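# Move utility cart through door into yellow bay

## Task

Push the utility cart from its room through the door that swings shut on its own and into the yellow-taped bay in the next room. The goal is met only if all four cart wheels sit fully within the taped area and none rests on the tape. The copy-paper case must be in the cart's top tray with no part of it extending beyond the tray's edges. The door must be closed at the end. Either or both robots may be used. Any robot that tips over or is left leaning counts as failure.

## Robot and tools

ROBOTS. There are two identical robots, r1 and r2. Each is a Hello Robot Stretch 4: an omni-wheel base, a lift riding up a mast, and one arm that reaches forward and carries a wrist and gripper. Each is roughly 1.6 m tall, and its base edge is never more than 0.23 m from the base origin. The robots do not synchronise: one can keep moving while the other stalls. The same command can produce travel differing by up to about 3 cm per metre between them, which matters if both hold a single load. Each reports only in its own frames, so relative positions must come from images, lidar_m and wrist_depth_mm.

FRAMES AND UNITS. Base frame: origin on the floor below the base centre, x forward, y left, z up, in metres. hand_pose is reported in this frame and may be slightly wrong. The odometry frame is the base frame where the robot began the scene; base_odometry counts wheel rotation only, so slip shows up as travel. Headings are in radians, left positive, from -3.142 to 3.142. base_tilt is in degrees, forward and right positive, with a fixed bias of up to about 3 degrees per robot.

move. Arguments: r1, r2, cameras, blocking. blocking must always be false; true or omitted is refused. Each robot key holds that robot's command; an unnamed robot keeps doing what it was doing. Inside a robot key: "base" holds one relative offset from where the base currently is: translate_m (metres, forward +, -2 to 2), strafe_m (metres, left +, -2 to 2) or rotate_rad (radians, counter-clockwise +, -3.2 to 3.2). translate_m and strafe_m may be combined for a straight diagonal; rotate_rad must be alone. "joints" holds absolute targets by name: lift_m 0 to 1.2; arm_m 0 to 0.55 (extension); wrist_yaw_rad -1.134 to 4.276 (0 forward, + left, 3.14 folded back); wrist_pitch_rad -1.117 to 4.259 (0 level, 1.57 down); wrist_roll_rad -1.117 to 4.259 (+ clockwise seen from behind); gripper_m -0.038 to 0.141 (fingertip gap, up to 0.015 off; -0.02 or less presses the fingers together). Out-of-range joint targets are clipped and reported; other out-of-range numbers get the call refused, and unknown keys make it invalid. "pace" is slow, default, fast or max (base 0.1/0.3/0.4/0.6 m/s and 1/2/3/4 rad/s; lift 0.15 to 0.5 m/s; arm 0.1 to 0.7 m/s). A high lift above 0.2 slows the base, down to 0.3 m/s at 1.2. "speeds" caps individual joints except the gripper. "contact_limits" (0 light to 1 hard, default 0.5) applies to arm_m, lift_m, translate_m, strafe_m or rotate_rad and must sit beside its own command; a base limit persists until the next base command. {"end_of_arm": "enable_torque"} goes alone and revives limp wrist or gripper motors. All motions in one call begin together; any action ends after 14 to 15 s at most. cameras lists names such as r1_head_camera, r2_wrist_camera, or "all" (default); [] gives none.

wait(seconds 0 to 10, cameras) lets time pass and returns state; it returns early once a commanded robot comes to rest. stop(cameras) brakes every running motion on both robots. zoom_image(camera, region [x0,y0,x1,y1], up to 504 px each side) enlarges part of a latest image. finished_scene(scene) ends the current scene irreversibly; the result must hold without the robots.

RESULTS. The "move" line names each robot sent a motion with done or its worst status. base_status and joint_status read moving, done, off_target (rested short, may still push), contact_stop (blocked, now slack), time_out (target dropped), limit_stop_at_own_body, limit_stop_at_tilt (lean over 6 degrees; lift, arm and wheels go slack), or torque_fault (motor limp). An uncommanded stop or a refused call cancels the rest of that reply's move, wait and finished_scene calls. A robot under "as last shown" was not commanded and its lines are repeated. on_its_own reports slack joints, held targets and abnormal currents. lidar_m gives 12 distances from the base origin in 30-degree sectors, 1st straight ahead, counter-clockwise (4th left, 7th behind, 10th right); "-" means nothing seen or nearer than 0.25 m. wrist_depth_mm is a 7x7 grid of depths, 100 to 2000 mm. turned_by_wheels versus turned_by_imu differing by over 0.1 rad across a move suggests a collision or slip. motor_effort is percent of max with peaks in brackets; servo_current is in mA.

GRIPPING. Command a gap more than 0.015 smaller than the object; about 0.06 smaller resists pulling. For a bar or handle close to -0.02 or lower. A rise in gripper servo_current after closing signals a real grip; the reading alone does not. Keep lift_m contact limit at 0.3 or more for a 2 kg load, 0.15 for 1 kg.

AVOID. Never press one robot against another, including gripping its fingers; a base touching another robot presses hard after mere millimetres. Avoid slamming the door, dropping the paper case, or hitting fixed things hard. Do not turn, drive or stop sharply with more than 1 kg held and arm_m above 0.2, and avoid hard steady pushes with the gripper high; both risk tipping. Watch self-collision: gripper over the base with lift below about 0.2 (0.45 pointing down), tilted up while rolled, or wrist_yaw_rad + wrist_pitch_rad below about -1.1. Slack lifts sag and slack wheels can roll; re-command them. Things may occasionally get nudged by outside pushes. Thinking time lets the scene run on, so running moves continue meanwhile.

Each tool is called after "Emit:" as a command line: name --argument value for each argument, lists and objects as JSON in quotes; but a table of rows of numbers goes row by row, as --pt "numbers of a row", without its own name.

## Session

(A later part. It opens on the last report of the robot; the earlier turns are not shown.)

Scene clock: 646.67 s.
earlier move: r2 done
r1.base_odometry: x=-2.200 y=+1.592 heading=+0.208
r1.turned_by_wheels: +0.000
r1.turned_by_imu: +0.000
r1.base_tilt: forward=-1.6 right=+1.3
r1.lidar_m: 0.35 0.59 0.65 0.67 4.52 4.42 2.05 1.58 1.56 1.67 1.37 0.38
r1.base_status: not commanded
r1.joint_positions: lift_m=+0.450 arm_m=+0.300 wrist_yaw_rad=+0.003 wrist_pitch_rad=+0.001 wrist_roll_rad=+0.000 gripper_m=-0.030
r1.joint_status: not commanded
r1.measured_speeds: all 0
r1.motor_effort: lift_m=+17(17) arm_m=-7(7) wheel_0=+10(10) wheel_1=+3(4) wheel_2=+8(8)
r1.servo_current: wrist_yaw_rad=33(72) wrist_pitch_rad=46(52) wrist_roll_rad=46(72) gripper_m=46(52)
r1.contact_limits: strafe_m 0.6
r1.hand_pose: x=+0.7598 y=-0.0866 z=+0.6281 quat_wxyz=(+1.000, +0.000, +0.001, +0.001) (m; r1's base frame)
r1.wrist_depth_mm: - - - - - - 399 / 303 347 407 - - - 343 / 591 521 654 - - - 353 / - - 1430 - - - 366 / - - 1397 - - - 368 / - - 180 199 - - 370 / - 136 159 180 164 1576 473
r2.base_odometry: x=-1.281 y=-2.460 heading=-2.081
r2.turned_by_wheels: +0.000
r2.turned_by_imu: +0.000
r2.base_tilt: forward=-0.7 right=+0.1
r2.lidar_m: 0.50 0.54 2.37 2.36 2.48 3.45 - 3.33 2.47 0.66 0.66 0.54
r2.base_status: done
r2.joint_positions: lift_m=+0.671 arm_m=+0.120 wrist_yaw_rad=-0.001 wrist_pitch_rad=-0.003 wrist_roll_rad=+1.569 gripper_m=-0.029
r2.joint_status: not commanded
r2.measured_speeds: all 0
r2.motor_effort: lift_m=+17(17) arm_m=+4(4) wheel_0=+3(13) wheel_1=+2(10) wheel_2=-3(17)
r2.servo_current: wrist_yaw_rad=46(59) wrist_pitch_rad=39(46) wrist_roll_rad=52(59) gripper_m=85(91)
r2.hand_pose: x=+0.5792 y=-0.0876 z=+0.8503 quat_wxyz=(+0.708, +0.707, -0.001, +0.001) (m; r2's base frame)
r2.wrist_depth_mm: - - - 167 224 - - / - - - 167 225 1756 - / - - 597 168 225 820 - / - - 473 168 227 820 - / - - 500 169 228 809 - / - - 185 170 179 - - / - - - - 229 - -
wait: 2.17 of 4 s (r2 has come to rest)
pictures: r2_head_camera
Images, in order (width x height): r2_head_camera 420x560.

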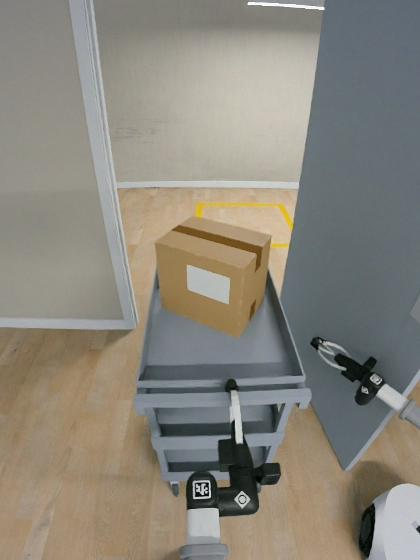

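Emit:
move --blocking false --r2 '{"base":{"translate_m":0.4}}' --cameras '[]'

Emit:
wait --seconds 4 --cameras '["r2_head_camera"]'

Scene clock: 651.23 s.
move: r2 moving
r1: as last shown
r1.lidar_m: 0.35 0.62 0.64 0.67 4.52 4.43 2.06 1.60 1.56 1.70 1.36 0.36
r1.motor_effort: lift_m=+17(17) arm_m=-7(7) wheel_0=+9(10) wheel_1=+3(4) wheel_2=+8(8)
r1.servo_current: wrist_yaw_rad=46(59) wrist_pitch_rad=39(46) wrist_roll_rad=46(59) gripper_m=52(52)
r1.contact_limits: strafe_m 0.6
r1.wrist_depth_mm: - - - - - - 397 / 304 351 410 - - - 345 / 585 535 569 - - - 357 / - - 1430 - - - 366 / - - 1430 - - - 368 / - - 180 198 - - 373 / - 136 159 180 164 1464 473
r2.base_odometry: x=-1.296 y=-2.488 heading=-2.081
r2.turned_by_wheels: +0.000
r2.turned_by_imu: +0.001
r2.base_tilt: forward=-0.7 right=+0.0
r2.lidar_m: 0.52 0.53 2.38 2.35 2.47 3.47 - 3.30 2.48 0.64 0.67 0.55
r2.base_status: translate_m moving
r2.joint_positions: lift_m=+0.671 arm_m=+0.120 wrist_yaw_rad=-0.001 wrist_pitch_rad=-0.003 wrist_roll_rad=+1.569 gripper_m=-0.029
r2.joint_status: not commanded
r2.measured_speeds: translate_m=+0.121 strafe_m=+0.000 rotate_rad=+0.002 lift_m=+0.000 arm_m=+0.000 wrist_yaw_rad=+0.000 wrist_pitch_rad=+0.000 wrist_roll_rad=+0.000
r2.motor_effort: lift_m=+17(17) arm_m=+4(4) wheel_0=+9(10) wheel_1=+8(8) wheel_2=-15(15)
r2.servo_current: wrist_yaw_rad=52(59) wrist_pitch_rad=39(46) wrist_roll_rad=39(52) gripper_m=85(91)
r2.hand_pose: x=+0.5792 y=-0.0876 z=+0.8503 quat_wxyz=(+0.708, +0.707, -0.001, +0.001) (m; r2's base frame)
r2.wrist_depth_mm: - - - 167 224 - - / - - - 167 224 1756 - / - - 597 168 227 809 - / - - 466 168 226 820 - / - - 496 169 229 820 - / - - 187 170 177 820 - / - - 603 - - - -
pictures: none
No camera images: "cameras" was empty.

Scene clock: 653.57 s.
earlier move: r2 done
r1.base_odometry: x=-2.200 y=+1.592 heading=+0.208
r1.turned_by_wheels: +0.000
r1.turned_by_imu: +0.000
r1.base_tilt: forward=-1.5 right=+1.3
r1.lidar_m: 0.35 0.63 0.61 3.38 4.52 4.41 2.05 1.59 1.55 1.66 1.36 0.32
r1.base_status: not commanded
r1.joint_positions: lift_m=+0.450 arm_m=+0.300 wrist_yaw_rad=+0.003 wrist_pitch_rad=+0.001 wrist_roll_rad=+0.000 gripper_m=-0.030
r1.joint_status: not commanded
r1.measured_speeds: all 0
r1.motor_effort: lift_m=+16(17) arm_m=-7(7) wheel_0=+9(10) wheel_1=+3(4) wheel_2=+8(8)
r1.servo_current: wrist_yaw_rad=52(72) wrist_pitch_rad=39(52) wrist_roll_rad=52(72) gripper_m=46(52)
r1.contact_limits: strafe_m 0.6
r1.hand_pose: x=+0.7598 y=-0.0866 z=+0.6281 quat_wxyz=(+1.000, +0.000, +0.001, +0.001) (m; r1's base frame)
r1.wrist_depth_mm: 445 - 668 741 - - 399 / 469 397 430 741 - - 343 / 580 455 549 707 - - 353 / - - 1336 - - - 364 / - - 1078 - - - 368 / - - 185 199 878 - 373 / 1430 136 166 180 165 1499 477
r2.base_odometry: x=-1.476 y=-2.809 heading=-2.081
r2.turned_by_wheels: +0.000
r2.turned_by_imu: +0.002
r2.base_tilt: forward=-0.7 right=+0.1
r2.lidar_m: 0.51 0.51 1.83 2.34 2.45 3.46 - 3.33 0.66 0.60 0.58 0.54
r2.base_status: done
r2.joint_positions: lift_m=+0.671 arm_m=+0.120 wrist_yaw_rad=+0.000 wrist_pitch_rad=-0.003 wrist_roll_rad=+1.569 gripper_m=-0.029
r2.joint_status: not commanded
r2.measured_speeds: all 0
r2.motor_effort: lift_m=+17(17) arm_m=+4(4) wheel_0=+4(14) wheel_1=+4(10) wheel_2=-1(15)
r2.servo_current: wrist_yaw_rad=46(59) wrist_pitch_rad=39(46) wrist_roll_rad=52(59) gripper_m=91(91)
r2.hand_pose: x=+0.5793 y=-0.0874 z=+0.8503 quat_wxyz=(+0.708, +0.707, -0.001, +0.001) (m; r2's base frame)
r2.wrist_depth_mm: - - - 175 234 253 1160 / - - - 174 233 1808 1229 / - - - 173 231 820 - / - - 484 172 231 820 - / - - 484 172 229 809 - / - - 185 171 179 - - / - - 585 - 225 124 -
wait: 2.33 of 4 s (r2 has come to rest)
pictures: r2_head_camera
Images, in order (width x height): r2_head_camera 420x560.

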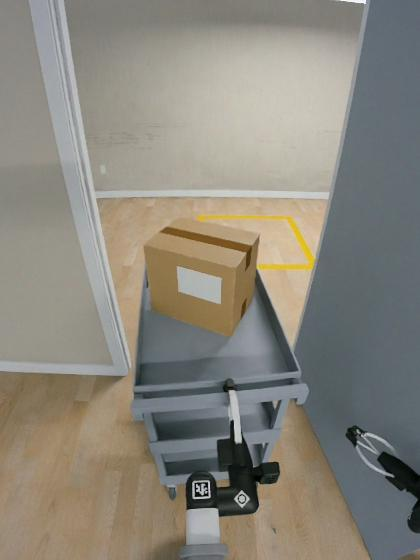

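Emit:
move --blocking false --r2 '{"base":{"translate_m":0.4,"strafe_m":0.05}}' --cameras '[]'

Emit:
wait --seconds 4 --cameras '["r2_head_camera"]'

Scene clock: 658.80 s.
move: r2 moving
r1: as last shown
r1.base_tilt: forward=-1.6 right=+1.3
r1.lidar_m: 0.37 0.64 0.64 3.40 4.52 4.43 2.06 1.60 1.56 1.67 1.37 0.36
r1.motor_effort: lift_m=+17(17) arm_m=-7(7) wheel_0=+10(10) wheel_1=+3(4) wheel_2=+8(8)
r1.servo_current: wrist_yaw_rad=65(65) wrist_pitch_rad=46(46) wrist_roll_rad=33(59) gripper_m=46(52)
r1.contact_limits: strafe_m 0.6
r1.wrist_depth_mm: - - 691 741 - - 397 / - 449 427 768 - - 343 / 603 535 433 699 - - 357 / - - 1118 - - - 366 / - - 1118 - - - 368 / - - 186 199 878 - 373 / 1499 144 173 160 164 1537 469
r2.base_odometry: x=-1.488 y=-2.838 heading=-2.081
r2.turned_by_wheels: +0.000
r2.turned_by_imu: +0.001
r2.base_tilt: forward=-0.8 right=+0.1
r2.lidar_m: 0.49 0.52 1.79 2.31 2.47 3.43 - 3.32 0.64 0.59 0.56 0.53
r2.base_status: translate_m moving; strafe_m moving
r2.joint_positions: lift_m=+0.671 arm_m=+0.120 wrist_yaw_rad=+0.000 wrist_pitch_rad=-0.003 wrist_roll_rad=+1.569 gripper_m=-0.029
r2.joint_status: not commanded
r2.measured_speeds: translate_m=+0.121 strafe_m=+0.015 rotate_rad=-0.005 lift_m=+0.000 arm_m=+0.000 wrist_yaw_rad=+0.000 wrist_pitch_rad=+0.000 wrist_roll_rad=+0.000
r2.motor_effort: lift_m=+17(17) arm_m=+4(4) wheel_0=+5(13) wheel_1=+9(10) wheel_2=-14(15)
r2.servo_current: wrist_yaw_rad=39(59) wrist_pitch_rad=39(52) wrist_roll_rad=46(59) gripper_m=85(91)
r2.hand_pose: x=+0.5793 y=-0.0874 z=+0.8503 quat_wxyz=(+0.708, +0.707, -0.001, +0.001) (m; r2's base frame)
r2.wrist_depth_mm: - - - 178 237 251 249 / - - - 234 235 1863 1205 / - - - 174 232 831 - / - - 500 174 231 820 - / - - 477 172 229 809 - / - - 186 170 177 - - / - - 580 - 225 - -
pictures: none
No camera images: "cameras" was empty.

Scene clock: 661.13 s.
earlier move: r2 done
r1.base_odometry: x=-2.200 y=+1.592 heading=+0.208
r1.turned_by_wheels: +0.000
r1.turned_by_imu: +0.000
r1.base_tilt: forward=-1.6 right=+1.3
r1.lidar_m: 0.35 0.80 3.15 3.41 4.50 4.44 2.03 1.60 1.54 1.69 1.36 0.36
r1.base_status: not commanded
r1.joint_positions: lift_m=+0.450 arm_m=+0.300 wrist_yaw_rad=+0.003 wrist_pitch_rad=+0.001 wrist_roll_rad=+0.000 gripper_m=-0.030
r1.joint_status: not commanded
r1.measured_speeds: all 0
r1.motor_effort: lift_m=+17(17) arm_m=-7(7) wheel_0=+9(10) wheel_1=+3(4) wheel_2=+8(8)
r1.servo_current: wrist_yaw_rad=59(65) wrist_pitch_rad=39(46) wrist_roll_rad=39(65) gripper_m=46(52)
r1.contact_limits: strafe_m 0.6
r1.hand_pose: x=+0.7598 y=-0.0866 z=+0.6281 quat_wxyz=(+1.000, +0.000, +0.001, +0.001) (m; r1's base frame)
r1.wrist_depth_mm: 574 - - - - - 399 / - 603 1336 1042 - - 345 / - - 946 - - - 353 / - - 1366 - - - 364 / - - 1366 - - - 370 / - - 185 200 181 - 370 / 1618 1430 159 180 149 1499 473
r2.base_odometry: x=-1.628 y=-3.183 heading=-2.081
r2.turned_by_wheels: +0.000
r2.turned_by_imu: -0.001
r2.base_tilt: forward=-0.7 right=+0.0
r2.lidar_m: 0.49 0.50 1.26 2.26 2.37 3.38 - 3.40 0.63 0.53 0.66 0.55
r2.base_status: done
r2.joint_positions: lift_m=+0.671 arm_m=+0.120 wrist_yaw_rad=-0.005 wrist_pitch_rad=-0.003 wrist_roll_rad=+1.569 gripper_m=-0.029
r2.joint_status: not commanded
r2.measured_speeds: all 0
r2.motor_effort: lift_m=+17(17) arm_m=+4(4) wheel_0=+2(13) wheel_1=+1(10) wheel_2=-3(20)
r2.servo_current: wrist_yaw_rad=52(65) wrist_pitch_rad=39(52) wrist_roll_rad=39(59) gripper_m=85(91)
r2.hand_pose: x=+0.5789 y=-0.0887 z=+0.8503 quat_wxyz=(+0.708, +0.707, -0.003, +0.000) (m; r2's base frame)
r2.wrist_depth_mm: - - - 181 240 254 267 / - - - 178 237 1756 1229 / - - - 176 235 820 - / - - 504 175 232 820 - / - - 480 172 230 820 - / - - 185 170 180 768 - / - - 564 - 225 - -
wait: 2.33 of 4 s (r2 has come to rest)
pictures: r2_head_camera
Images, in order (width x height): r2_head_camera 420x560.

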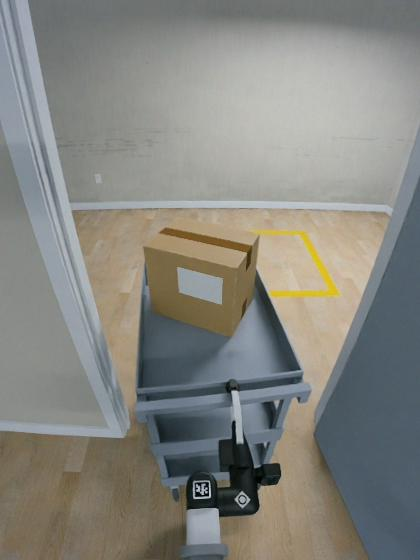

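Emit:
move --blocking false --r2 '{"base":{"translate_m":0.45,"strafe_m":0.01}}' --cameras '[]'

Emit:
wait --seconds 4 --cameras '["r2_head_camera"]'

Scene clock: 680.93 s.
move: r2 moving
r1: as last shown
r1.turned_by_imu: -0.001
r1.lidar_m: 0.36 0.81 3.17 3.41 4.50 4.43 2.05 1.59 1.57 1.68 1.37 0.35
r1.motor_effort: lift_m=+17(17) arm_m=-7(7) wheel_0=+9(10) wheel_1=+3(3) wheel_2=+8(8)
r1.servo_current: wrist_yaw_rad=39(72) wrist_pitch_rad=46(46) wrist_roll_rad=39(78) gripper_m=39(46)
r1.contact_limits: strafe_m 0.6
r1.wrist_depth_mm: 559 - - - - - 397 / - 627 798 1060 - - 343 / - - 976 - - - 353 / - - 1366 - - - 362 / - - 1336 1430 1308 - 370 / - - 183 200 854 - 373 / 1618 1430 159 161 157 1499 473
r2.base_odometry: x=-1.642 y=-3.210 heading=-2.081
r2.turned_by_wheels: +0.000
r2.turned_by_imu: +0.003
r2.base_tilt: forward=-0.7 right=+0.0
r2.lidar_m: 0.50 0.52 1.21 2.28 2.42 3.40 - 3.41 0.63 0.52 0.69 0.55
r2.base_status: translate_m moving; strafe_m moving
r2.joint_positions: lift_m=+0.671 arm_m=+0.120 wrist_yaw_rad=-0.005 wrist_pitch_rad=-0.003 wrist_roll_rad=+1.569 gripper_m=-0.029
r2.joint_status: not commanded
r2.measured_speeds: translate_m=+0.120 strafe_m=+0.002 rotate_rad=+0.003 lift_m=+0.000 arm_m=+0.000 wrist_yaw_rad=+0.000 wrist_pitch_rad=+0.000 wrist_roll_rad=+0.000
r2.motor_effort: lift_m=+17(17) arm_m=+4(4) wheel_0=+11(11) wheel_1=+8(8) wheel_2=-14(16)
r2.servo_current: wrist_yaw_rad=39(52) wrist_pitch_rad=46(46) wrist_roll_rad=46(59) gripper_m=85(85)
r2.hand_pose: x=+0.5789 y=-0.0887 z=+0.8503 quat_wxyz=(+0.708, +0.707, -0.003, +0.000) (m; r2's base frame)
r2.wrist_depth_mm: - - - 181 241 266 266 / - - - 179 237 1863 1229 / - - - 176 235 1661 - / - - 512 175 233 820 - / - - 473 172 230 809 - / - - 186 170 178 - - / - - 574 - 224 - -
pictures: none
No camera images: "cameras" was empty.

Scene clock: 683.43 s.
earlier move: r2 done
r1.base_odometry: x=-2.200 y=+1.592 heading=+0.208
r1.turned_by_wheels: +0.000
r1.turned_by_imu: +0.000
r1.base_tilt: forward=-1.6 right=+1.3
r1.lidar_m: 0.34 1.20 3.15 3.41 4.52 4.40 2.05 1.59 1.55 1.67 1.36 0.36
r1.base_status: not commanded
r1.joint_positions: lift_m=+0.450 arm_m=+0.300 wrist_yaw_rad=+0.003 wrist_pitch_rad=+0.001 wrist_roll_rad=+0.000 gripper_m=-0.030
r1.joint_status: not commanded
r1.measured_speeds: all 0
r1.motor_effort: lift_m=+16(17) arm_m=-7(7) wheel_0=+9(10) wheel_1=+3(4) wheel_2=+8(8)
r1.servo_current: wrist_yaw_rad=46(72) wrist_pitch_rad=39(52) wrist_roll_rad=46(78) gripper_m=39(46)
r1.contact_limits: strafe_m 0.6
r1.hand_pose: x=+0.7598 y=-0.0866 z=+0.6281 quat_wxyz=(+1.000, +0.000, +0.001, +0.001) (m; r1's base frame)
r1.wrist_depth_mm: - 585 1397 - - - 399 / - 627 866 - - - 347 / - 627 1366 1008 1464 - 355 / - 615 1397 - - - 366 / - 621 1366 - - - 368 / - 634 185 200 179 - 373 / 1661 627 180 183 149 1537 473
r2.base_odometry: x=-1.838 y=-3.580 heading=-2.080
r2.turned_by_wheels: +0.000
r2.turned_by_imu: +0.002
r2.base_tilt: forward=-0.7 right=+0.1
r2.lidar_m: 0.48 0.51 0.56 1.78 2.39 3.34 - 0.92 0.62 0.63 0.64 0.54
r2.base_status: done
r2.joint_positions: lift_m=+0.671 arm_m=+0.120 wrist_yaw_rad=+0.000 wrist_pitch_rad=-0.003 wrist_roll_rad=+1.569 gripper_m=-0.029
r2.joint_status: not commanded
r2.measured_speeds: all 0
r2.motor_effort: lift_m=+17(17) arm_m=+4(4) wheel_0=+5(14) wheel_1=+3(10) wheel_2=-2(17)
r2.servo_current: wrist_yaw_rad=39(59) wrist_pitch_rad=39(46) wrist_roll_rad=46(65) gripper_m=98(98)
r2.hand_pose: x=+0.5793 y=-0.0873 z=+0.8503 quat_wxyz=(+0.708, +0.707, -0.001, +0.001) (m; r2's base frame)
r2.wrist_depth_mm: - - - 187 249 262 257 / - - - 184 244 1808 1255 / - - - 181 239 1708 - / - - 544 234 236 820 - / - - 469 174 230 809 - / - - 185 171 179 750 - / - - 554 - 223 - -
wait: 2.50 of 4 s (r2 has come to rest)
pictures: r2_head_camera
Images, in order (width x height): r2_head_camera 420x560.

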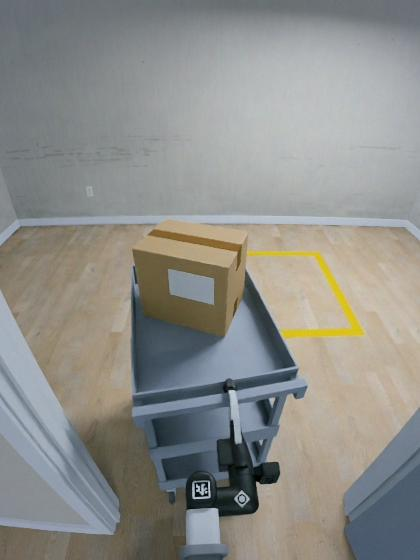

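Emit:
move --blocking false --r2 '{"base":{"translate_m":0.22}}' --cameras '[]'

Emit:
wait --seconds 3 --cameras '[]'

Emit:
move --blocking false --r2 '{"base":{"rotate_rad":0.45},"pace":"slow"}' --cameras '[]'

Emit:
wait --seconds 4 --cameras '["r2_head_camera"]'

Scene clock: 691.20 s.
move: r2 moving
r1: as last shown
r1.lidar_m: 0.38 1.26 3.16 3.43 4.51 4.44 2.08 1.62 1.57 1.69 1.38 0.38
r1.motor_effort: lift_m=+17(17) arm_m=-6(7) wheel_0=+9(10) wheel_1=+4(4) wheel_2=+8(8)
r1.servo_current: wrist_yaw_rad=52(72) wrist_pitch_rad=33(46) wrist_roll_rad=39(65) gripper_m=46(46)
r1.contact_limits: strafe_m 0.6
r1.wrist_depth_mm: - 609 1366 - - - 399 / - 640 854 - - - 343 / - 640 1366 1008 1464 - 353 / - 640 1336 - - - 364 / - - 1366 - - - 373 / - 1618 186 199 178 - 373 / 1576 931 180 179 158 1499 473
r2.base_odometry: x=-1.853 y=-3.608 heading=-2.080
r2.turned_by_wheels: +0.000
r2.turned_by_imu: +0.002
r2.base_tilt: forward=-0.7 right=+0.0
r2.lidar_m: 0.50 0.49 0.50 1.66 2.38 3.34 - 0.85 0.66 0.62 0.64 0.55
r2.base_status: translate_m moving
r2.joint_positions: lift_m=+0.671 arm_m=+0.120 wrist_yaw_rad=+0.000 wrist_pitch_rad=-0.003 wrist_roll_rad=+1.569 gripper_m=-0.029
r2.joint_status: not commanded
r2.measured_speeds: translate_m=+0.121 strafe_m=+0.001 rotate_rad=-0.003 lift_m=+0.000 arm_m=+0.000 wrist_yaw_rad=+0.000 wrist_pitch_rad=+0.000 wrist_roll_rad=+0.000
r2.motor_effort: lift_m=+17(17) arm_m=+4(4) wheel_0=+10(15) wheel_1=+8(8) wheel_2=-14(15)
r2.servo_current: wrist_yaw_rad=46(52) wrist_pitch_rad=46(52) wrist_roll_rad=52(52) gripper_m=91(98)
r2.hand_pose: x=+0.5793 y=-0.0873 z=+0.8503 quat_wxyz=(+0.708, +0.707, -0.001, +0.001) (m; r2's base frame)
r2.wrist_depth_mm: - - - 235 252 258 258 / - - - 244 246 1808 1229 / - - - 182 240 1708 - / - - 559 178 236 820 - / - - 466 174 230 820 - / - - 187 170 177 759 - / - - 544 - 222 - -
pictures: none
No camera images: "cameras" was empty.

Scene clock: 692.87 s.
earlier move: r2 done
r1.base_odometry: x=-2.200 y=+1.592 heading=+0.208
r1.turned_by_wheels: +0.000
r1.turned_by_imu: +0.000
r1.base_tilt: forward=-1.6 right=+1.2
r1.lidar_m: 0.34 2.12 3.16 3.41 4.52 4.44 2.04 1.58 1.54 1.68 1.37 0.38
r1.base_status: not commanded
r1.joint_positions: lift_m=+0.450 arm_m=+0.300 wrist_yaw_rad=+0.003 wrist_pitch_rad=+0.001 wrist_roll_rad=+0.000 gripper_m=-0.030
r1.joint_status: not commanded
r1.measured_speeds: all 0
r1.motor_effort: lift_m=+17(17) arm_m=-7(7) wheel_0=+9(10) wheel_1=+3(4) wheel_2=+8(8)
r1.servo_current: wrist_yaw_rad=20(72) wrist_pitch_rad=46(52) wrist_roll_rad=39(65) gripper_m=39(46)
r1.contact_limits: strafe_m 0.6
r1.hand_pose: x=+0.7598 y=-0.0866 z=+0.6281 quat_wxyz=(+1.000, +0.000, +0.001, +0.001) (m; r1's base frame)
r1.wrist_depth_mm: - - 798 - - - 394 / - - 788 - - - 345 / - - 1336 - 1576 - 353 / - - 1366 - - - 366 / - - 1366 - - - 373 / - - 182 200 177 - 370 / 1661 1430 183 831 165 1499 477
r2.base_odometry: x=-1.945 y=-3.772 heading=-2.080
r2.turned_by_wheels: +0.000
r2.turned_by_imu: +0.000
r2.base_tilt: forward=-0.7 right=+0.1
r2.lidar_m: 0.49 0.50 0.41 0.84 2.35 3.34 - 0.77 0.68 0.59 0.65 0.55
r2.base_status: done
r2.joint_positions: lift_m=+0.671 arm_m=+0.120 wrist_yaw_rad=+0.000 wrist_pitch_rad=-0.003 wrist_roll_rad=+1.569 gripper_m=-0.029
r2.joint_status: not commanded
r2.measured_speeds: all 0
r2.motor_effort: lift_m=+17(17) arm_m=+4(4) wheel_0=+3(15) wheel_1=+2(10) wheel_2=-2(16)
r2.servo_current: wrist_yaw_rad=46(59) wrist_pitch_rad=39(52) wrist_roll_rad=39(65) gripper_m=85(98)
r2.hand_pose: x=+0.5793 y=-0.0873 z=+0.8503 quat_wxyz=(+0.708, +0.707, -0.001, +0.001) (m; r2's base frame)
r2.wrist_depth_mm: - - - 198 258 264 263 / - - - 191 252 1863 1229 / - - - 186 246 1863 - / - - 597 180 238 842 - / - - 466 176 232 820 - / - - 185 171 179 778 - / - - 530 - 220 - -
wait: 1.67 of 3 s (r2 has come to rest)
pictures: none
No camera images: "cameras" was empty.

Scene clock: 693.37 s.
move: r2 moving
r1: as last shown
r1.base_tilt: forward=-1.6 right=+1.3
r1.lidar_m: 0.34 2.14 3.15 3.42 4.50 4.44 2.05 1.59 1.58 1.71 1.35 0.34
r1.motor_effort: lift_m=+17(17) arm_m=-7(7) wheel_0=+10(10) wheel_1=+3(3) wheel_2=+8(8)
r1.servo_current: wrist_yaw_rad=59(59) wrist_pitch_rad=46(46) wrist_roll_rad=59(59) gripper_m=46(46)
r1.contact_limits: strafe_m 0.6
r1.wrist_depth_mm: - - 788 - - - 399 / - - 788 - - - 343 / - - 1366 1182 1537 - 353 / - - 1308 - - - 366 / - - 1336 - - - 370 / - - 183 199 173 - 373 / 1618 1430 180 820 164 1499 469
r2.base_odometry: x=-1.945 y=-3.772 heading=-1.956
r2.turned_by_wheels: +0.124
r2.turned_by_imu: +0.120
r2.base_tilt: forward=-0.7 right=+0.1
r2.lidar_m: 0.49 0.49 0.40 2.18 2.45 3.84 - 0.75 0.64 0.59 0.72 0.53
r2.base_status: rotate_rad moving
r2.joint_positions: lift_m=+0.671 arm_m=+0.120 wrist_yaw_rad=-0.009 wrist_pitch_rad=-0.003 wrist_roll_rad=+1.569 gripper_m=-0.029
r2.joint_status: not commanded
r2.measured_speeds: translate_m=+0.002 strafe_m=+0.002 rotate_rad=+0.491 lift_m=+0.000 arm_m=+0.000 wrist_yaw_rad=+0.000 wrist_pitch_rad=+0.000 wrist_roll_rad=+0.000
r2.motor_effort: lift_m=+17(17) arm_m=+5(5) wheel_0=-12(14) wheel_1=-9(10) wheel_2=-17(18)
r2.servo_current: wrist_yaw_rad=59(59) wrist_pitch_rad=46(46) wrist_roll_rad=39(59) gripper_m=85(91)
r2.hand_pose: x=+0.5784 y=-0.0901 z=+0.8503 quat_wxyz=(+0.708, +0.707, -0.005, -0.002) (m; r2's base frame)
r2.wrist_depth_mm: - - - 179 237 1708 1205 / - - - 235 236 1661 574 / - - - 175 233 820 - / - - 462 174 231 820 - / - - 492 171 229 809 - / - - 184 170 180 - - / - - 585 - 224 - -
pictures: none
No camera images: "cameras" was empty.

Scene clock: 694.50 s.
earlier move: r2 done
r1.base_odometry: x=-2.200 y=+1.592 heading=+0.208
r1.turned_by_wheels: +0.000
r1.turned_by_imu: +0.000
r1.base_tilt: forward=-1.6 right=+1.2
r1.lidar_m: 0.34 2.14 3.14 3.38 4.49 4.44 2.07 1.60 1.56 1.68 1.37 0.37
r1.base_status: not commanded
r1.joint_positions: lift_m=+0.450 arm_m=+0.300 wrist_yaw_rad=+0.003 wrist_pitch_rad=+0.001 wrist_roll_rad=+0.000 gripper_m=-0.030
r1.joint_status: not commanded
r1.measured_speeds: all 0
r1.motor_effort: lift_m=+16(17) arm_m=-6(7) wheel_0=+10(10) wheel_1=+3(3) wheel_2=+8(8)
r1.servo_current: wrist_yaw_rad=46(72) wrist_pitch_rad=46(52) wrist_roll_rad=52(65) gripper_m=46(52)
r1.contact_limits: strafe_m 0.6
r1.hand_pose: x=+0.7598 y=-0.0866 z=+0.6281 quat_wxyz=(+1.000, +0.000, +0.001, +0.001) (m; r1's base frame)
r1.wrist_depth_mm: - - 778 - - - 399 / - - 778 - - - 343 / - - - 1205 1661 - 355 / - - 1397 - - - 364 / - - 1464 1661 - - 370 / - - 183 200 177 - 373 / 1661 1430 179 183 165 1537 477
r2.base_odometry: x=-1.945 y=-3.772 heading=-1.631
r2.turned_by_wheels: +0.325
r2.turned_by_imu: +0.316
r2.base_tilt: forward=-0.7 right=+0.1
r2.lidar_m: 0.57 0.40 0.63 2.30 3.04 5.65 1.01 0.70 0.60 0.60 3.29 0.47
r2.base_status: done
r2.joint_positions: lift_m=+0.671 arm_m=+0.120 wrist_yaw_rad=+0.000 wrist_pitch_rad=-0.003 wrist_roll_rad=+1.569 gripper_m=-0.029
r2.joint_status: not commanded
r2.measured_speeds: all 0
r2.motor_effort: lift_m=+17(17) arm_m=+2(5) wheel_0=-9(15) wheel_1=-6(11) wheel_2=-5(18)
r2.servo_current: wrist_yaw_rad=46(72) wrist_pitch_rad=46(46) wrist_roll_rad=39(59) gripper_m=85(91)
r2.hand_pose: x=+0.5793 y=-0.0874 z=+0.8503 quat_wxyz=(+0.708, +0.707, -0.001, +0.001) (m; r2's base frame)
r2.wrist_depth_mm: - 379 373 - 148 - - / - 427 410 102 161 - - / - - 488 110 177 - - / - - - 127 196 - - / - - - 141 219 1708 504 / - - 184 161 179 1708 1255 / - - - - - 1618 1205
wait: 1.13 of 4 s (r2 has come to rest)
pictures: r2_head_camera
Images, in order (width x height): r2_head_camera 420x560.

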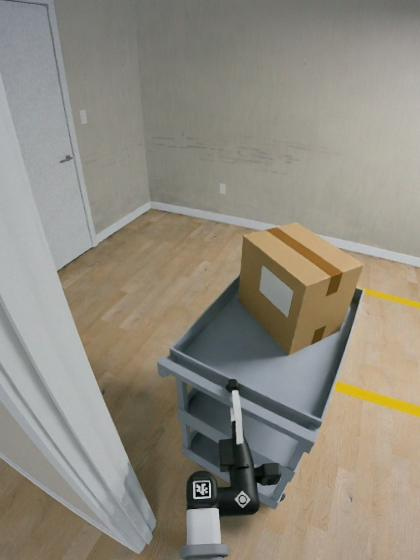

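Emit:
move --blocking false --r2 '{"base":{"translate_m":0.18,"strafe_m":-0.08}}' --cameras '[]'

Emit:
wait --seconds 3 --cameras '[]'

Emit:
move --blocking false --r2 '{"base":{"rotate_rad":0.4},"pace":"slow"}' --cameras '[]'

Emit:
wait --seconds 4 --cameras '["r2_head_camera","r2_head_right_camera"]'

Scene clock: 706.63 s.
move: r2 moving
r1: as last shown
r1.turned_by_imu: -0.001
r1.lidar_m: 0.35 2.14 3.16 3.41 4.52 4.42 2.04 1.60 1.57 1.69 1.34 0.37
r1.motor_effort: lift_m=+16(17) arm_m=-7(7) wheel_0=+9(10) wheel_1=+3(3) wheel_2=+8(8)
r1.servo_current: wrist_yaw_rad=52(65) wrist_pitch_rad=39(46) wrist_roll_rad=52(52) gripper_m=39(46)
r1.contact_limits: strafe_m 0.6
r1.wrist_depth_mm: - - 854 - - - 399 / - - 809 - - - 345 / - - - 1921 1661 - 353 / - - 1430 - - - 364 / - - 1397 - - - 368 / - - 183 200 177 - 373 / 1618 1464 180 842 158 1464 473
r2.base_odometry: x=-1.961 y=-3.802 heading=-1.630
r2.turned_by_wheels: +0.001
r2.turned_by_imu: +0.003
r2.base_tilt: forward=-0.7 right=+0.0
r2.lidar_m: 0.55 0.40 0.53 2.33 3.05 5.68 0.87 0.69 0.59 0.61 3.26 0.45
r2.base_status: translate_m moving; strafe_m moving
r2.joint_positions: lift_m=+0.671 arm_m=+0.120 wrist_yaw_rad=+0.002 wrist_pitch_rad=-0.003 wrist_roll_rad=+1.569 gripper_m=-0.029
r2.joint_status: not commanded
r2.measured_speeds: translate_m=+0.122 strafe_m=-0.053 rotate_rad=+0.001 lift_m=+0.000 arm_m=+0.000 wrist_yaw_rad=+0.018 wrist_pitch_rad=+0.000 wrist_roll_rad=+0.000
r2.motor_effort: lift_m=+17(17) arm_m=-1(4) wheel_0=+18(18) wheel_1=+6(8) wheel_2=-11(16)
r2.servo_current: wrist_yaw_rad=52(59) wrist_pitch_rad=39(46) wrist_roll_rad=33(59) gripper_m=85(91)
r2.hand_pose: x=+0.5794 y=-0.0869 z=+0.8503 quat_wxyz=(+0.708, +0.707, -0.001, +0.002) (m; r2's base frame)
r2.wrist_depth_mm: - 362 364 - 140 - - / - 427 413 - 156 - - / - - 521 - 169 - - / - - - 114 189 - - / - - - 130 213 1708 508 / - - 185 150 179 1708 473 / - - - - - 357 1205
pictures: none
No camera images: "cameras" was empty.

Scene clock: 708.13 s.
earlier move: r2 done
r1.base_odometry: x=-2.200 y=+1.592 heading=+0.208
r1.turned_by_wheels: +0.000
r1.turned_by_imu: +0.000
r1.base_tilt: forward=-1.6 right=+1.2
r1.lidar_m: 0.35 2.12 3.16 3.38 4.52 4.42 2.05 1.60 1.56 1.68 1.35 0.37
r1.base_status: not commanded
r1.joint_positions: lift_m=+0.450 arm_m=+0.300 wrist_yaw_rad=+0.003 wrist_pitch_rad=+0.001 wrist_roll_rad=+0.000 gripper_m=-0.030
r1.joint_status: not commanded
r1.measured_speeds: all 0
r1.motor_effort: lift_m=+16(17) arm_m=-7(7) wheel_0=+9(10) wheel_1=+3(4) wheel_2=+8(8)
r1.servo_current: wrist_yaw_rad=33(65) wrist_pitch_rad=39(52) wrist_roll_rad=46(65) gripper_m=46(52)
r1.contact_limits: strafe_m 0.6
r1.hand_pose: x=+0.7598 y=-0.0866 z=+0.6281 quat_wxyz=(+1.000, +0.000, +0.001, +0.001) (m; r1's base frame)
r1.wrist_depth_mm: - - - - - - 397 / - - 1366 946 - - 342 / - - - - 1863 - 351 / - - 1430 - - - 364 / - - 1430 - - - 368 / - - 182 199 178 - 370 / 1708 1397 179 991 164 1537 469
r2.base_odometry: x=-2.036 y=-3.947 heading=-1.631
r2.turned_by_wheels: -0.001
r2.turned_by_imu: +0.000
r2.base_tilt: forward=-0.7 right=+0.1
r2.lidar_m: 0.54 0.41 0.34 2.31 3.07 5.84 0.95 0.68 0.60 2.58 3.11 0.46
r2.base_status: done
r2.joint_positions: lift_m=+0.671 arm_m=+0.120 wrist_yaw_rad=+0.003 wrist_pitch_rad=-0.003 wrist_roll_rad=+1.569 gripper_m=-0.029
r2.joint_status: not commanded
r2.measured_speeds: all 0
r2.motor_effort: lift_m=+17(17) arm_m=+4(4) wheel_0=+2(21) wheel_1=+4(8) wheel_2=-2(16)
r2.servo_current: wrist_yaw_rad=39(59) wrist_pitch_rad=39(52) wrist_roll_rad=46(59) gripper_m=85(91)
r2.hand_pose: x=+0.5795 y=-0.0865 z=+0.8503 quat_wxyz=(+0.708, +0.707, +0.000, +0.002) (m; r2's base frame)
r2.wrist_depth_mm: - 389 389 - 150 - - / - 404 407 103 163 - - / - - 480 111 179 - - / - - - 130 196 - - / - - - 142 217 1708 512 / - - 184 160 177 1708 477 / - - - - - 1464 1255
wait: 1.50 of 3 s (r2 has come to rest)
pictures: none
No camera images: "cameras" was empty.

Scene clock: 708.63 s.
move: r2 moving
r1: as last shown
r1.base_tilt: forward=-1.6 right=+1.3
r1.lidar_m: 0.35 2.13 3.16 3.40 4.50 4.44 2.06 1.60 1.58 1.68 1.38 0.37
r1.motor_effort: lift_m=+17(17) arm_m=-7(7) wheel_0=+9(10) wheel_1=+3(4) wheel_2=+8(8)
r1.servo_current: wrist_yaw_rad=52(65) wrist_pitch_rad=39(46) wrist_roll_rad=59(59) gripper_m=39(52)
r1.contact_limits: strafe_m 0.6
r1.wrist_depth_mm: - - - - - - 399 / - - - 946 - - 342 / - - - 1366 1863 - 353 / - - 1397 - - - 366 / - - 1397 - - - 370 / - - 183 200 179 - 373 / 1618 1430 180 991 165 1499 473
r2.base_odometry: x=-2.036 y=-3.947 heading=-1.508
r2.turned_by_wheels: +0.123
r2.turned_by_imu: +0.118
r2.base_tilt: forward=-0.7 right=+0.1
r2.lidar_m: 0.57 0.36 0.35 2.40 3.48 5.82 0.91 0.65 0.58 2.68 2.98 0.43
r2.base_status: rotate_rad moving
r2.joint_positions: lift_m=+0.671 arm_m=+0.120 wrist_yaw_rad=-0.011 wrist_pitch_rad=-0.003 wrist_roll_rad=+1.569 gripper_m=-0.029
r2.joint_status: not commanded
r2.measured_speeds: translate_m=-0.001 strafe_m=+0.001 rotate_rad=+0.482 lift_m=+0.000 arm_m=+0.000 wrist_yaw_rad=-0.006 wrist_pitch_rad=+0.000 wrist_roll_rad=+0.000
r2.motor_effort: lift_m=+17(17) arm_m=+5(5) wheel_0=-14(18) wheel_1=-10(11) wheel_2=-16(16)
r2.servo_current: wrist_yaw_rad=72(72) wrist_pitch_rad=46(46) wrist_roll_rad=46(65) gripper_m=85(91)
r2.hand_pose: x=+0.5782 y=-0.0907 z=+0.8503 quat_wxyz=(+0.708, +0.707, -0.005, -0.003) (m; r2's base frame)
r2.wrist_depth_mm: - 357 355 - 139 - - / - 455 433 - 156 - - / - - 564 - 171 - - / - - - 115 193 1756 - / - - - 132 220 1661 504 / - - 184 155 181 1708 1255 / - - - - - 347 359
pictures: none
No camera images: "cameras" was empty.

Scene clock: 710.20 s.
earlier move: r2 done
r1.base_odometry: x=-2.200 y=+1.592 heading=+0.208
r1.turned_by_wheels: +0.000
r1.turned_by_imu: +0.000
r1.base_tilt: forward=-1.6 right=+1.2
r1.lidar_m: 0.34 2.15 3.16 3.41 4.51 4.44 2.07 1.61 1.57 1.70 1.36 0.39
r1.base_status: not commanded
r1.joint_positions: lift_m=+0.450 arm_m=+0.300 wrist_yaw_rad=+0.003 wrist_pitch_rad=+0.001 wrist_roll_rad=+0.000 gripper_m=-0.030
r1.joint_status: not commanded
r1.measured_speeds: all 0
r1.motor_effort: lift_m=+17(17) arm_m=-7(7) wheel_0=+9(10) wheel_1=+3(4) wheel_2=+8(8)
r1.servo_current: wrist_yaw_rad=26(65) wrist_pitch_rad=39(46) wrist_roll_rad=59(59) gripper_m=46(52)
r1.contact_limits: strafe_m 0.6
r1.hand_pose: x=+0.7598 y=-0.0866 z=+0.6281 quat_wxyz=(+1.000, +0.000, +0.001, +0.001) (m; r1's base frame)
r1.wrist_depth_mm: - - - - - - 399 / - - - 976 - - 345 / - - 1366 1397 - - 353 / - - 1430 - - - 364 / - - 1397 - - - 370 / - - 183 199 181 - 368 / 1661 1430 180 1008 173 1537 473
r2.base_odometry: x=-2.036 y=-3.947 heading=-1.231
r2.turned_by_wheels: +0.277
r2.turned_by_imu: +0.249
r2.base_tilt: forward=-0.7 right=+0.1
r2.lidar_m: 0.56 0.35 0.38 2.72 5.15 1.18 0.73 0.59 0.61 3.03 2.90 0.39
r2.base_status: done
r2.joint_positions: lift_m=+0.671 arm_m=+0.120 wrist_yaw_rad=+0.002 wrist_pitch_rad=-0.003 wrist_roll_rad=+1.570 gripper_m=-0.029
r2.joint_status: not commanded
r2.measured_speeds: all 0
r2.motor_effort: lift_m=+16(17) arm_m=+4(5) wheel_0=+1(21) wheel_1=+0(16) wheel_2=-3(20)
r2.servo_current: wrist_yaw_rad=39(143) wrist_pitch_rad=46(46) wrist_roll_rad=46(65) gripper_m=85(98)
r2.hand_pose: x=+0.5794 y=-0.0869 z=+0.8503 quat_wxyz=(+0.707, +0.707, -0.001, +0.002) (m; r2's base frame)
r2.wrist_depth_mm: - - - - - - - / - - - - - - - / - - - - - 138 - / - - - - 163 1499 492 / - - - - 207 1708 1255 / - - 179 121 177 1464 382 / - 152 - - - 1464 1255
wait: 1.57 of 4 s (r2 has come to rest)
pictures: r2_head_camera, r2_head_right_camera
Images, in order (width x height): r2_head_camera 420x560, r2_head_right_camera 420x672.

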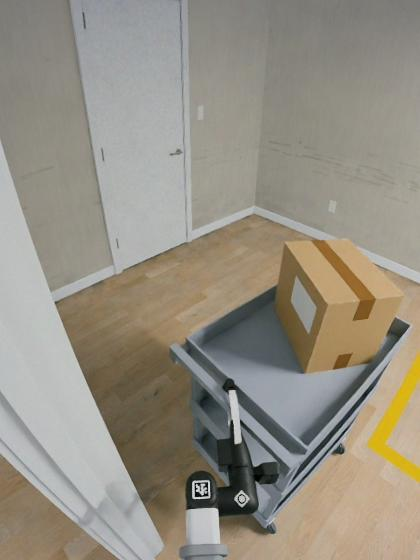

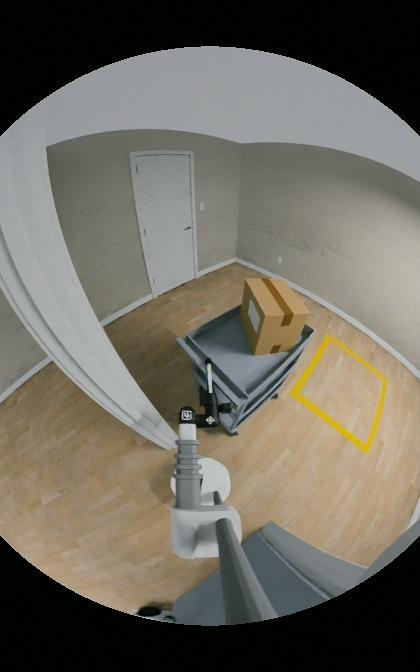

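Emit:
move --blocking false --r2 '{"base":{"translate_m":0.28}}' --cameras '[]'

Emit:
wait --seconds 3 --cameras '["r2_head_right_camera"]'

Scene clock: 721.33 s.
move: r2 moving
r1: as last shown
r1.turned_by_imu: -0.001
r1.lidar_m: 0.34 2.15 3.16 3.40 4.50 4.41 2.09 1.60 1.54 1.67 1.35 0.37
r1.motor_effort: lift_m=+17(17) arm_m=-7(7) wheel_0=+10(10) wheel_1=+3(3) wheel_2=+8(8)
r1.servo_current: wrist_yaw_rad=59(65) wrist_pitch_rad=39(46) wrist_roll_rad=46(65) gripper_m=39(46)
r1.contact_limits: strafe_m 0.6
r1.wrist_depth_mm: - - - - - - 399 / - - - 960 - - 343 / - - 1808 1397 - - 355 / - - 1430 - - - 366 / - - 1430 - - - 370 / - - 183 199 181 - 373 / 1618 1397 180 1025 173 1499 477
r2.base_odometry: x=-2.026 y=-3.976 heading=-1.231
r2.turned_by_wheels: +0.001
r2.turned_by_imu: +0.003
r2.base_tilt: forward=-0.7 right=+0.0
r2.lidar_m: 0.54 0.32 0.32 2.69 5.09 1.23 0.74 0.63 0.66 3.07 0.99 0.41
r2.base_status: translate_m moving
r2.joint_positions: lift_m=+0.671 arm_m=+0.120 wrist_yaw_rad=+0.002 wrist_pitch_rad=-0.003 wrist_roll_rad=+1.570 gripper_m=-0.029
r2.joint_status: not commanded
r2.measured_speeds: translate_m=+0.120 strafe_m=-0.001 rotate_rad=-0.004 lift_m=+0.000 arm_m=+0.000 wrist_yaw_rad=+0.000 wrist_pitch_rad=+0.000 wrist_roll_rad=+0.000
r2.motor_effort: lift_m=+16(16) arm_m=+4(4) wheel_0=+16(17) wheel_1=+8(10) wheel_2=-15(15)
r2.servo_current: wrist_yaw_rad=46(59) wrist_pitch_rad=39(46) wrist_roll_rad=52(52) gripper_m=85(85)
r2.hand_pose: x=+0.5794 y=-0.0869 z=+0.8503 quat_wxyz=(+0.707, +0.707, -0.001, +0.002) (m; r2's base frame)
r2.wrist_depth_mm: - - - - - - - / - - - - - - - / - - - - - 130 530 / - - - - - 1499 488 / - - - - 208 1756 1255 / - - 179 - 177 384 1160 / - 143 - - - 1499 1255
pictures: none
No camera images: "cameras" was empty.

Scene clock: 723.23 s.
earlier move: r2 contact_stop
r1.base_odometry: x=-2.200 y=+1.592 heading=+0.208
r1.turned_by_wheels: +0.000
r1.turned_by_imu: +0.000
r1.base_tilt: forward=-1.6 right=+1.3
r1.lidar_m: 0.35 2.12 3.16 3.41 4.50 4.40 2.08 1.61 1.56 1.68 1.34 0.38
r1.base_status: not commanded
r1.joint_positions: lift_m=+0.450 arm_m=+0.300 wrist_yaw_rad=+0.003 wrist_pitch_rad=+0.001 wrist_roll_rad=+0.000 gripper_m=-0.030
r1.joint_status: not commanded
r1.measured_speeds: all 0
r1.motor_effort: lift_m=+17(17) arm_m=-7(7) wheel_0=+9(10) wheel_1=+3(4) wheel_2=+8(8)
r1.servo_current: wrist_yaw_rad=26(72) wrist_pitch_rad=39(46) wrist_roll_rad=33(65) gripper_m=39(52)
r1.contact_limits: strafe_m 0.6
r1.hand_pose: x=+0.7598 y=-0.0866 z=+0.6281 quat_wxyz=(+1.000, +0.000, +0.001, +0.001) (m; r1's base frame)
r1.wrist_depth_mm: - - - - - - 399 / - - - - - - 342 / - - - 1661 - - 351 / - - 1397 - - - 364 / - - 1430 - - - 370 / - - 183 200 - - 373 / 1618 1430 179 1182 164 1499 473
r2.base_odometry: x=-1.963 y=-4.196 heading=-1.200
r2.turned_by_wheels: +0.031
r2.turned_by_imu: +0.002
r2.base_tilt: forward=-0.7 right=+0.0
r2.lidar_m: 0.55 2.04 0.25 0.25 4.74 1.77 0.90 0.80 2.71 3.07 2.70 0.41
r2.base_status: translate_m contact_stop (by the wheels' count: +0.258 of +0.280)
r2.joint_positions: lift_m=+0.671 arm_m=+0.120 wrist_yaw_rad=+0.000 wrist_pitch_rad=-0.003 wrist_roll_rad=+1.570 gripper_m=-0.029
r2.joint_status: not commanded
r2.measured_speeds: all 0
r2.on_its_own: the wheels are slack since a contact_stop
r2.motor_effort: lift_m=+15(16) arm_m=-5(6) wheel_0=+0(17) wheel_1=+0(31) wheel_2=+0(26)
r2.servo_current: wrist_yaw_rad=46(65) wrist_pitch_rad=46(52) wrist_roll_rad=52(59) gripper_m=91(91)
r2.hand_pose: x=+0.5794 y=-0.0874 z=+0.8504 quat_wxyz=(+0.707, +0.707, -0.001, +0.001) (m; r2's base frame)
r2.wrist_depth_mm: - 384 - - 114 - - / - - - - 128 - - / - - - - 148 - - / - - - - 175 1576 517 / - - - - 214 1708 469 / - - 181 128 178 1661 430 / - 145 - - - 1464 1160
wait: 1.90 of 3 s (r2 has come to rest)
pictures: r2_head_right_camera
Images, in order (width x height): r2_head_right_camera 420x672.

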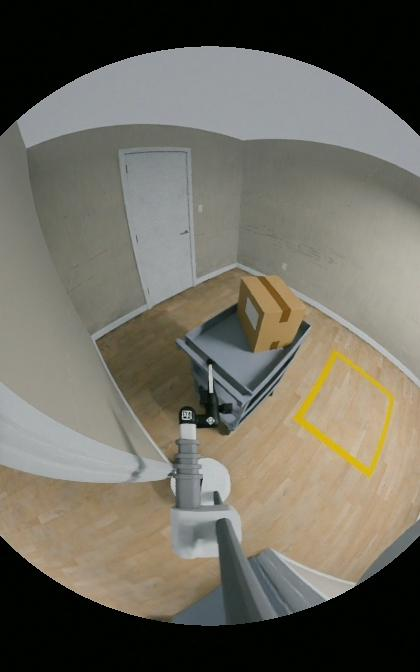

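Emit:
move --blocking false --r2 '{"base":{"translate_m":0.2,"strafe_m":-0.25}}' --cameras '[]'

Emit:
wait --seconds 3 --cameras '["r2_head_right_camera"]'

Scene clock: 728.97 s.
move: r2 moving
r1: as last shown
r1.base_tilt: forward=-1.5 right=+1.3
r1.lidar_m: 0.36 2.15 3.13 3.41 4.50 4.43 2.07 1.58 1.56 1.67 1.37 0.36
r1.motor_effort: lift_m=+17(17) arm_m=-7(7) wheel_0=+9(10) wheel_1=+3(3) wheel_2=+8(8)
r1.servo_current: wrist_yaw_rad=52(78) wrist_pitch_rad=52(52) wrist_roll_rad=46(65) gripper_m=46(52)
r1.contact_limits: strafe_m 0.6
r1.wrist_depth_mm: - - - - - - 397 / - - - - - - 343 / - - - 1661 - - 351 / - - 1430 - - - 362 / - - 1397 - - - 370 / - - 183 200 - - 370 / 1618 1397 180 183 165 1464 473
r2.base_odometry: x=-1.979 y=-4.223 heading=-1.200
r2.turned_by_wheels: +0.000
r2.turned_by_imu: +0.001
r2.base_tilt: forward=-0.7 right=+0.1
r2.lidar_m: 0.56 2.06 0.25 0.25 4.74 1.65 0.89 0.81 2.71 3.02 2.69 0.43
r2.base_status: translate_m moving; strafe_m moving
r2.joint_positions: lift_m=+0.671 arm_m=+0.120 wrist_yaw_rad=+0.003 wrist_pitch_rad=-0.003 wrist_roll_rad=+1.570 gripper_m=-0.029
r2.joint_status: not commanded
r2.measured_speeds: translate_m=+0.076 strafe_m=-0.097 rotate_rad=-0.003 lift_m=+0.000 arm_m=+0.000 wrist_yaw_rad=+0.017 wrist_pitch_rad=+0.000 wrist_roll_rad=+0.000
r2.motor_effort: lift_m=+15(16) arm_m=-3(5) wheel_0=+18(20) wheel_1=-4(6) wheel_2=-8(12)
r2.servo_current: wrist_yaw_rad=39(59) wrist_pitch_rad=46(46) wrist_roll_rad=59(59) gripper_m=85(85)
r2.hand_pose: x=+0.5796 y=-0.0865 z=+0.8504 quat_wxyz=(+0.707, +0.707, +0.000, +0.002) (m; r2's base frame)
r2.wrist_depth_mm: - 384 - - - 110 - / - - - - 123 - - / - - - - 143 - - / - - - - 170 1537 517 / - - - - 209 1661 469 / - 1983 180 127 179 1708 427 / - - - - - 368 1182
pictures: none
No camera images: "cameras" was empty.

Scene clock: 731.00 s.
earlier move: r2 done
r1.base_odometry: x=-2.200 y=+1.592 heading=+0.208
r1.turned_by_wheels: +0.000
r1.turned_by_imu: +0.000
r1.base_tilt: forward=-1.6 right=+1.3
r1.lidar_m: 0.37 2.18 3.16 3.41 4.50 4.42 2.05 1.60 1.55 1.69 1.36 0.37
r1.base_status: not commanded
r1.joint_positions: lift_m=+0.450 arm_m=+0.300 wrist_yaw_rad=+0.003 wrist_pitch_rad=+0.001 wrist_roll_rad=+0.000 gripper_m=-0.030
r1.joint_status: not commanded
r1.measured_speeds: all 0
r1.motor_effort: lift_m=+17(17) arm_m=-7(7) wheel_0=+9(10) wheel_1=+3(4) wheel_2=+8(8)
r1.servo_current: wrist_yaw_rad=52(78) wrist_pitch_rad=39(52) wrist_roll_rad=39(85) gripper_m=46(52)
r1.contact_limits: strafe_m 0.6
r1.hand_pose: x=+0.7598 y=-0.0866 z=+0.6281 quat_wxyz=(+1.000, +0.000, +0.001, +0.001) (m; r1's base frame)
r1.wrist_depth_mm: - - - - - - 397 / - - - - - - 347 / - - - - - - 353 / - - 1430 - - - 366 / - - 1397 - - - 368 / - - 182 199 - - 370 / 1661 1430 179 1499 164 1499 473
r2.base_odometry: x=-2.124 y=-4.472 heading=-1.200
r2.turned_by_wheels: -0.001
r2.turned_by_imu: +0.002
r2.base_tilt: forward=-0.7 right=+0.0
r2.lidar_m: 0.54 2.07 0.72 0.44 0.45 1.45 0.90 0.91 2.67 2.70 2.39 0.50
r2.base_status: done
r2.joint_positions: lift_m=+0.671 arm_m=+0.120 wrist_yaw_rad=+0.007 wrist_pitch_rad=-0.003 wrist_roll_rad=+1.570 gripper_m=-0.029
r2.joint_status: not commanded
r2.measured_speeds: all 0
r2.motor_effort: lift_m=+16(16) arm_m=-3(5) wheel_0=+2(23) wheel_1=-4(6) wheel_2=-4(12)
r2.servo_current: wrist_yaw_rad=65(65) wrist_pitch_rad=46(46) wrist_roll_rad=46(59) gripper_m=78(85)
r2.hand_pose: x=+0.5799 y=-0.0855 z=+0.8504 quat_wxyz=(+0.707, +0.707, +0.001, +0.004) (m; r2's base frame)
r2.wrist_depth_mm: - - 473 122 173 - - / - 427 410 126 183 741 - / - 496 455 136 195 788 - / - - 554 147 208 - - / - - - 156 223 - - / - - 186 171 178 1708 496 / 1756 144 - - - 1576 1229
wait: 2.03 of 3 s (r2 has come to rest)
pictures: r2_head_right_camera
Images, in order (width x height): r2_head_right_camera 420x672.

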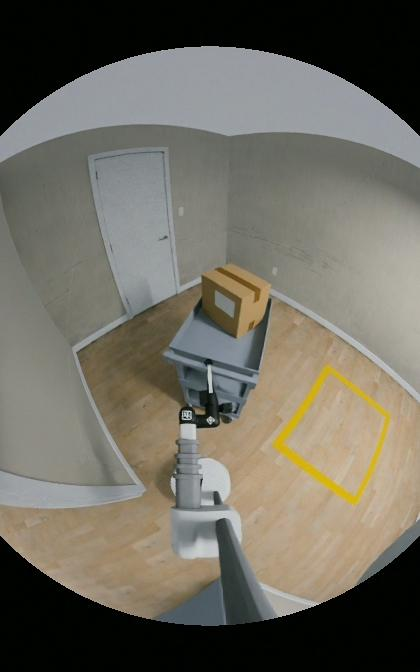

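Emit:
move --blocking false --r2 '{"base":{"translate_m":0.45,"strafe_m":0.3}}' --cameras '[]'

Emit:
wait --seconds 4 --cameras '["r2_head_right_camera"]'

Scene clock: 749.90 s.
move: r2 moving
r1: as last shown
r1.turned_by_imu: -0.001
r1.lidar_m: 0.36 2.15 3.17 3.41 4.50 4.43 2.06 1.60 1.56 1.68 1.35 0.38
r1.motor_effort: lift_m=+17(17) arm_m=-7(7) wheel_0=+10(10) wheel_1=+3(4) wheel_2=+8(8)
r1.servo_current: wrist_yaw_rad=52(59) wrist_pitch_rad=39(46) wrist_roll_rad=46(59) gripper_m=46(46)
r1.contact_limits: strafe_m 0.6
r1.wrist_depth_mm: - - - - - - 399 / - - - - - - 345 / - - - - - - 355 / - - 1430 - - - 364 / - - 1397 - - - 373 / - - 183 199 - - 375 / 1661 1430 179 1464 165 1499 473
r2.base_odometry: x=-2.095 y=-4.493 heading=-1.202
r2.turned_by_wheels: -0.001
r2.turned_by_imu: +0.001
r2.base_tilt: forward=-0.7 right=+0.1
r2.lidar_m: 0.56 2.03 0.70 0.45 0.43 1.46 0.93 0.93 2.72 2.67 2.41 0.49
r2.base_status: translate_m moving; strafe_m moving
r2.joint_positions: lift_m=+0.671 arm_m=+0.120 wrist_yaw_rad=-0.003 wrist_pitch_rad=-0.003 wrist_roll_rad=+1.570 gripper_m=-0.029
r2.joint_status: not commanded
r2.measured_speeds: translate_m=+0.113 strafe_m=+0.076 rotate_rad=-0.002 lift_m=+0.000 arm_m=+0.000 wrist_yaw_rad=-0.021 wrist_pitch_rad=+0.000 wrist_roll_rad=+0.000
r2.motor_effort: lift_m=+16(16) arm_m=-3(4) wheel_0=-5(7) wheel_1=+9(12) wheel_2=-17(17)
r2.servo_current: wrist_yaw_rad=52(72) wrist_pitch_rad=46(52) wrist_roll_rad=52(52) gripper_m=78(85)
r2.hand_pose: x=+0.5790 y=-0.0884 z=+0.8504 quat_wxyz=(+0.707, +0.707, -0.002, +0.000) (m; r2's base frame)
r2.wrist_depth_mm: - - 492 125 178 - - / - 433 413 129 187 - - / - 492 455 140 198 788 - / - - 549 149 209 - - / - - - 156 224 1983 - / - - 185 171 177 1708 496 / 1808 144 - - - 1576 1229
pictures: none
No camera images: "cameras" was empty.

Scene clock: 752.57 s.
earlier move: r2 done
r1.base_odometry: x=-2.200 y=+1.592 heading=+0.208
r1.turned_by_wheels: +0.000
r1.turned_by_imu: +0.000
r1.base_tilt: forward=-1.6 right=+1.3
r1.lidar_m: 0.35 2.17 3.14 3.43 4.51 4.43 2.07 1.58 1.56 1.67 1.35 0.37
r1.base_status: not commanded
r1.joint_positions: lift_m=+0.450 arm_m=+0.300 wrist_yaw_rad=+0.003 wrist_pitch_rad=+0.001 wrist_roll_rad=+0.000 gripper_m=-0.030
r1.joint_status: not commanded
r1.measured_speeds: all 0
r1.motor_effort: lift_m=+17(17) arm_m=-7(7) wheel_0=+10(10) wheel_1=+3(4) wheel_2=+8(8)
r1.servo_current: wrist_yaw_rad=52(72) wrist_pitch_rad=46(52) wrist_roll_rad=52(72) gripper_m=52(52)
r1.contact_limits: strafe_m 0.6
r1.hand_pose: x=+0.7598 y=-0.0866 z=+0.6281 quat_wxyz=(+1.000, +0.000, +0.001, +0.001) (m; r1's base frame)
r1.wrist_depth_mm: - - 1366 - - - 399 / - - - - - - 342 / - - 1863 - - - 355 / - - 1430 - - - 364 / - - 1464 - - - 368 / - - 183 200 - - 373 / 1618 1464 180 1464 165 1499 473
r2.base_odometry: x=-1.682 y=-4.784 heading=-1.202
r2.turned_by_wheels: +0.000
r2.turned_by_imu: -0.002
r2.base_tilt: forward=-0.7 right=+0.1
r2.lidar_m: 0.56 1.53 0.84 0.52 0.43 0.48 0.56 1.42 3.20 2.62 0.99 0.42
r2.base_status: done
r2.joint_positions: lift_m=+0.671 arm_m=+0.120 wrist_yaw_rad=-0.005 wrist_pitch_rad=-0.003 wrist_roll_rad=+1.570 gripper_m=-0.029
r2.joint_status: not commanded
r2.measured_speeds: all 0
r2.motor_effort: lift_m=+15(16) arm_m=-3(4) wheel_0=-9(13) wheel_1=-1(12) wheel_2=-6(17)
r2.servo_current: wrist_yaw_rad=39(72) wrist_pitch_rad=39(52) wrist_roll_rad=46(59) gripper_m=85(85)
r2.hand_pose: x=+0.5789 y=-0.0889 z=+0.8504 quat_wxyz=(+0.707, +0.707, -0.003, -0.001) (m; r2's base frame)
r2.wrist_depth_mm: - - - - - 108 - / - - - - 122 - - / - - - - 143 143 - / - - - - 173 1537 488 / 1576 - - - 219 1499 462 / 1464 - 174 139 178 379 382 / - - - - - - 1255
wait: 2.67 of 4 s (r2 has come to rest)
pictures: r2_head_right_camera
Images, in order (width x height): r2_head_right_camera 420x672.

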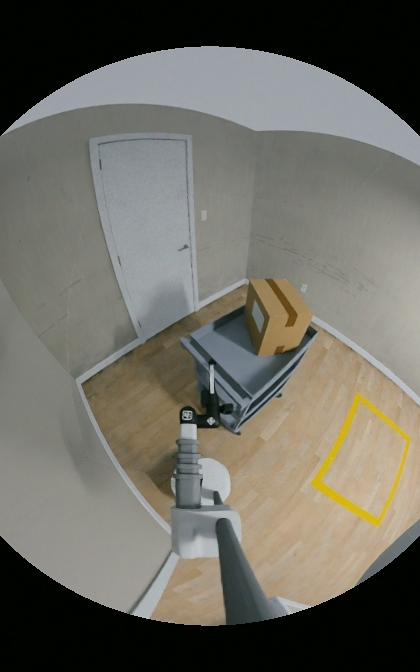

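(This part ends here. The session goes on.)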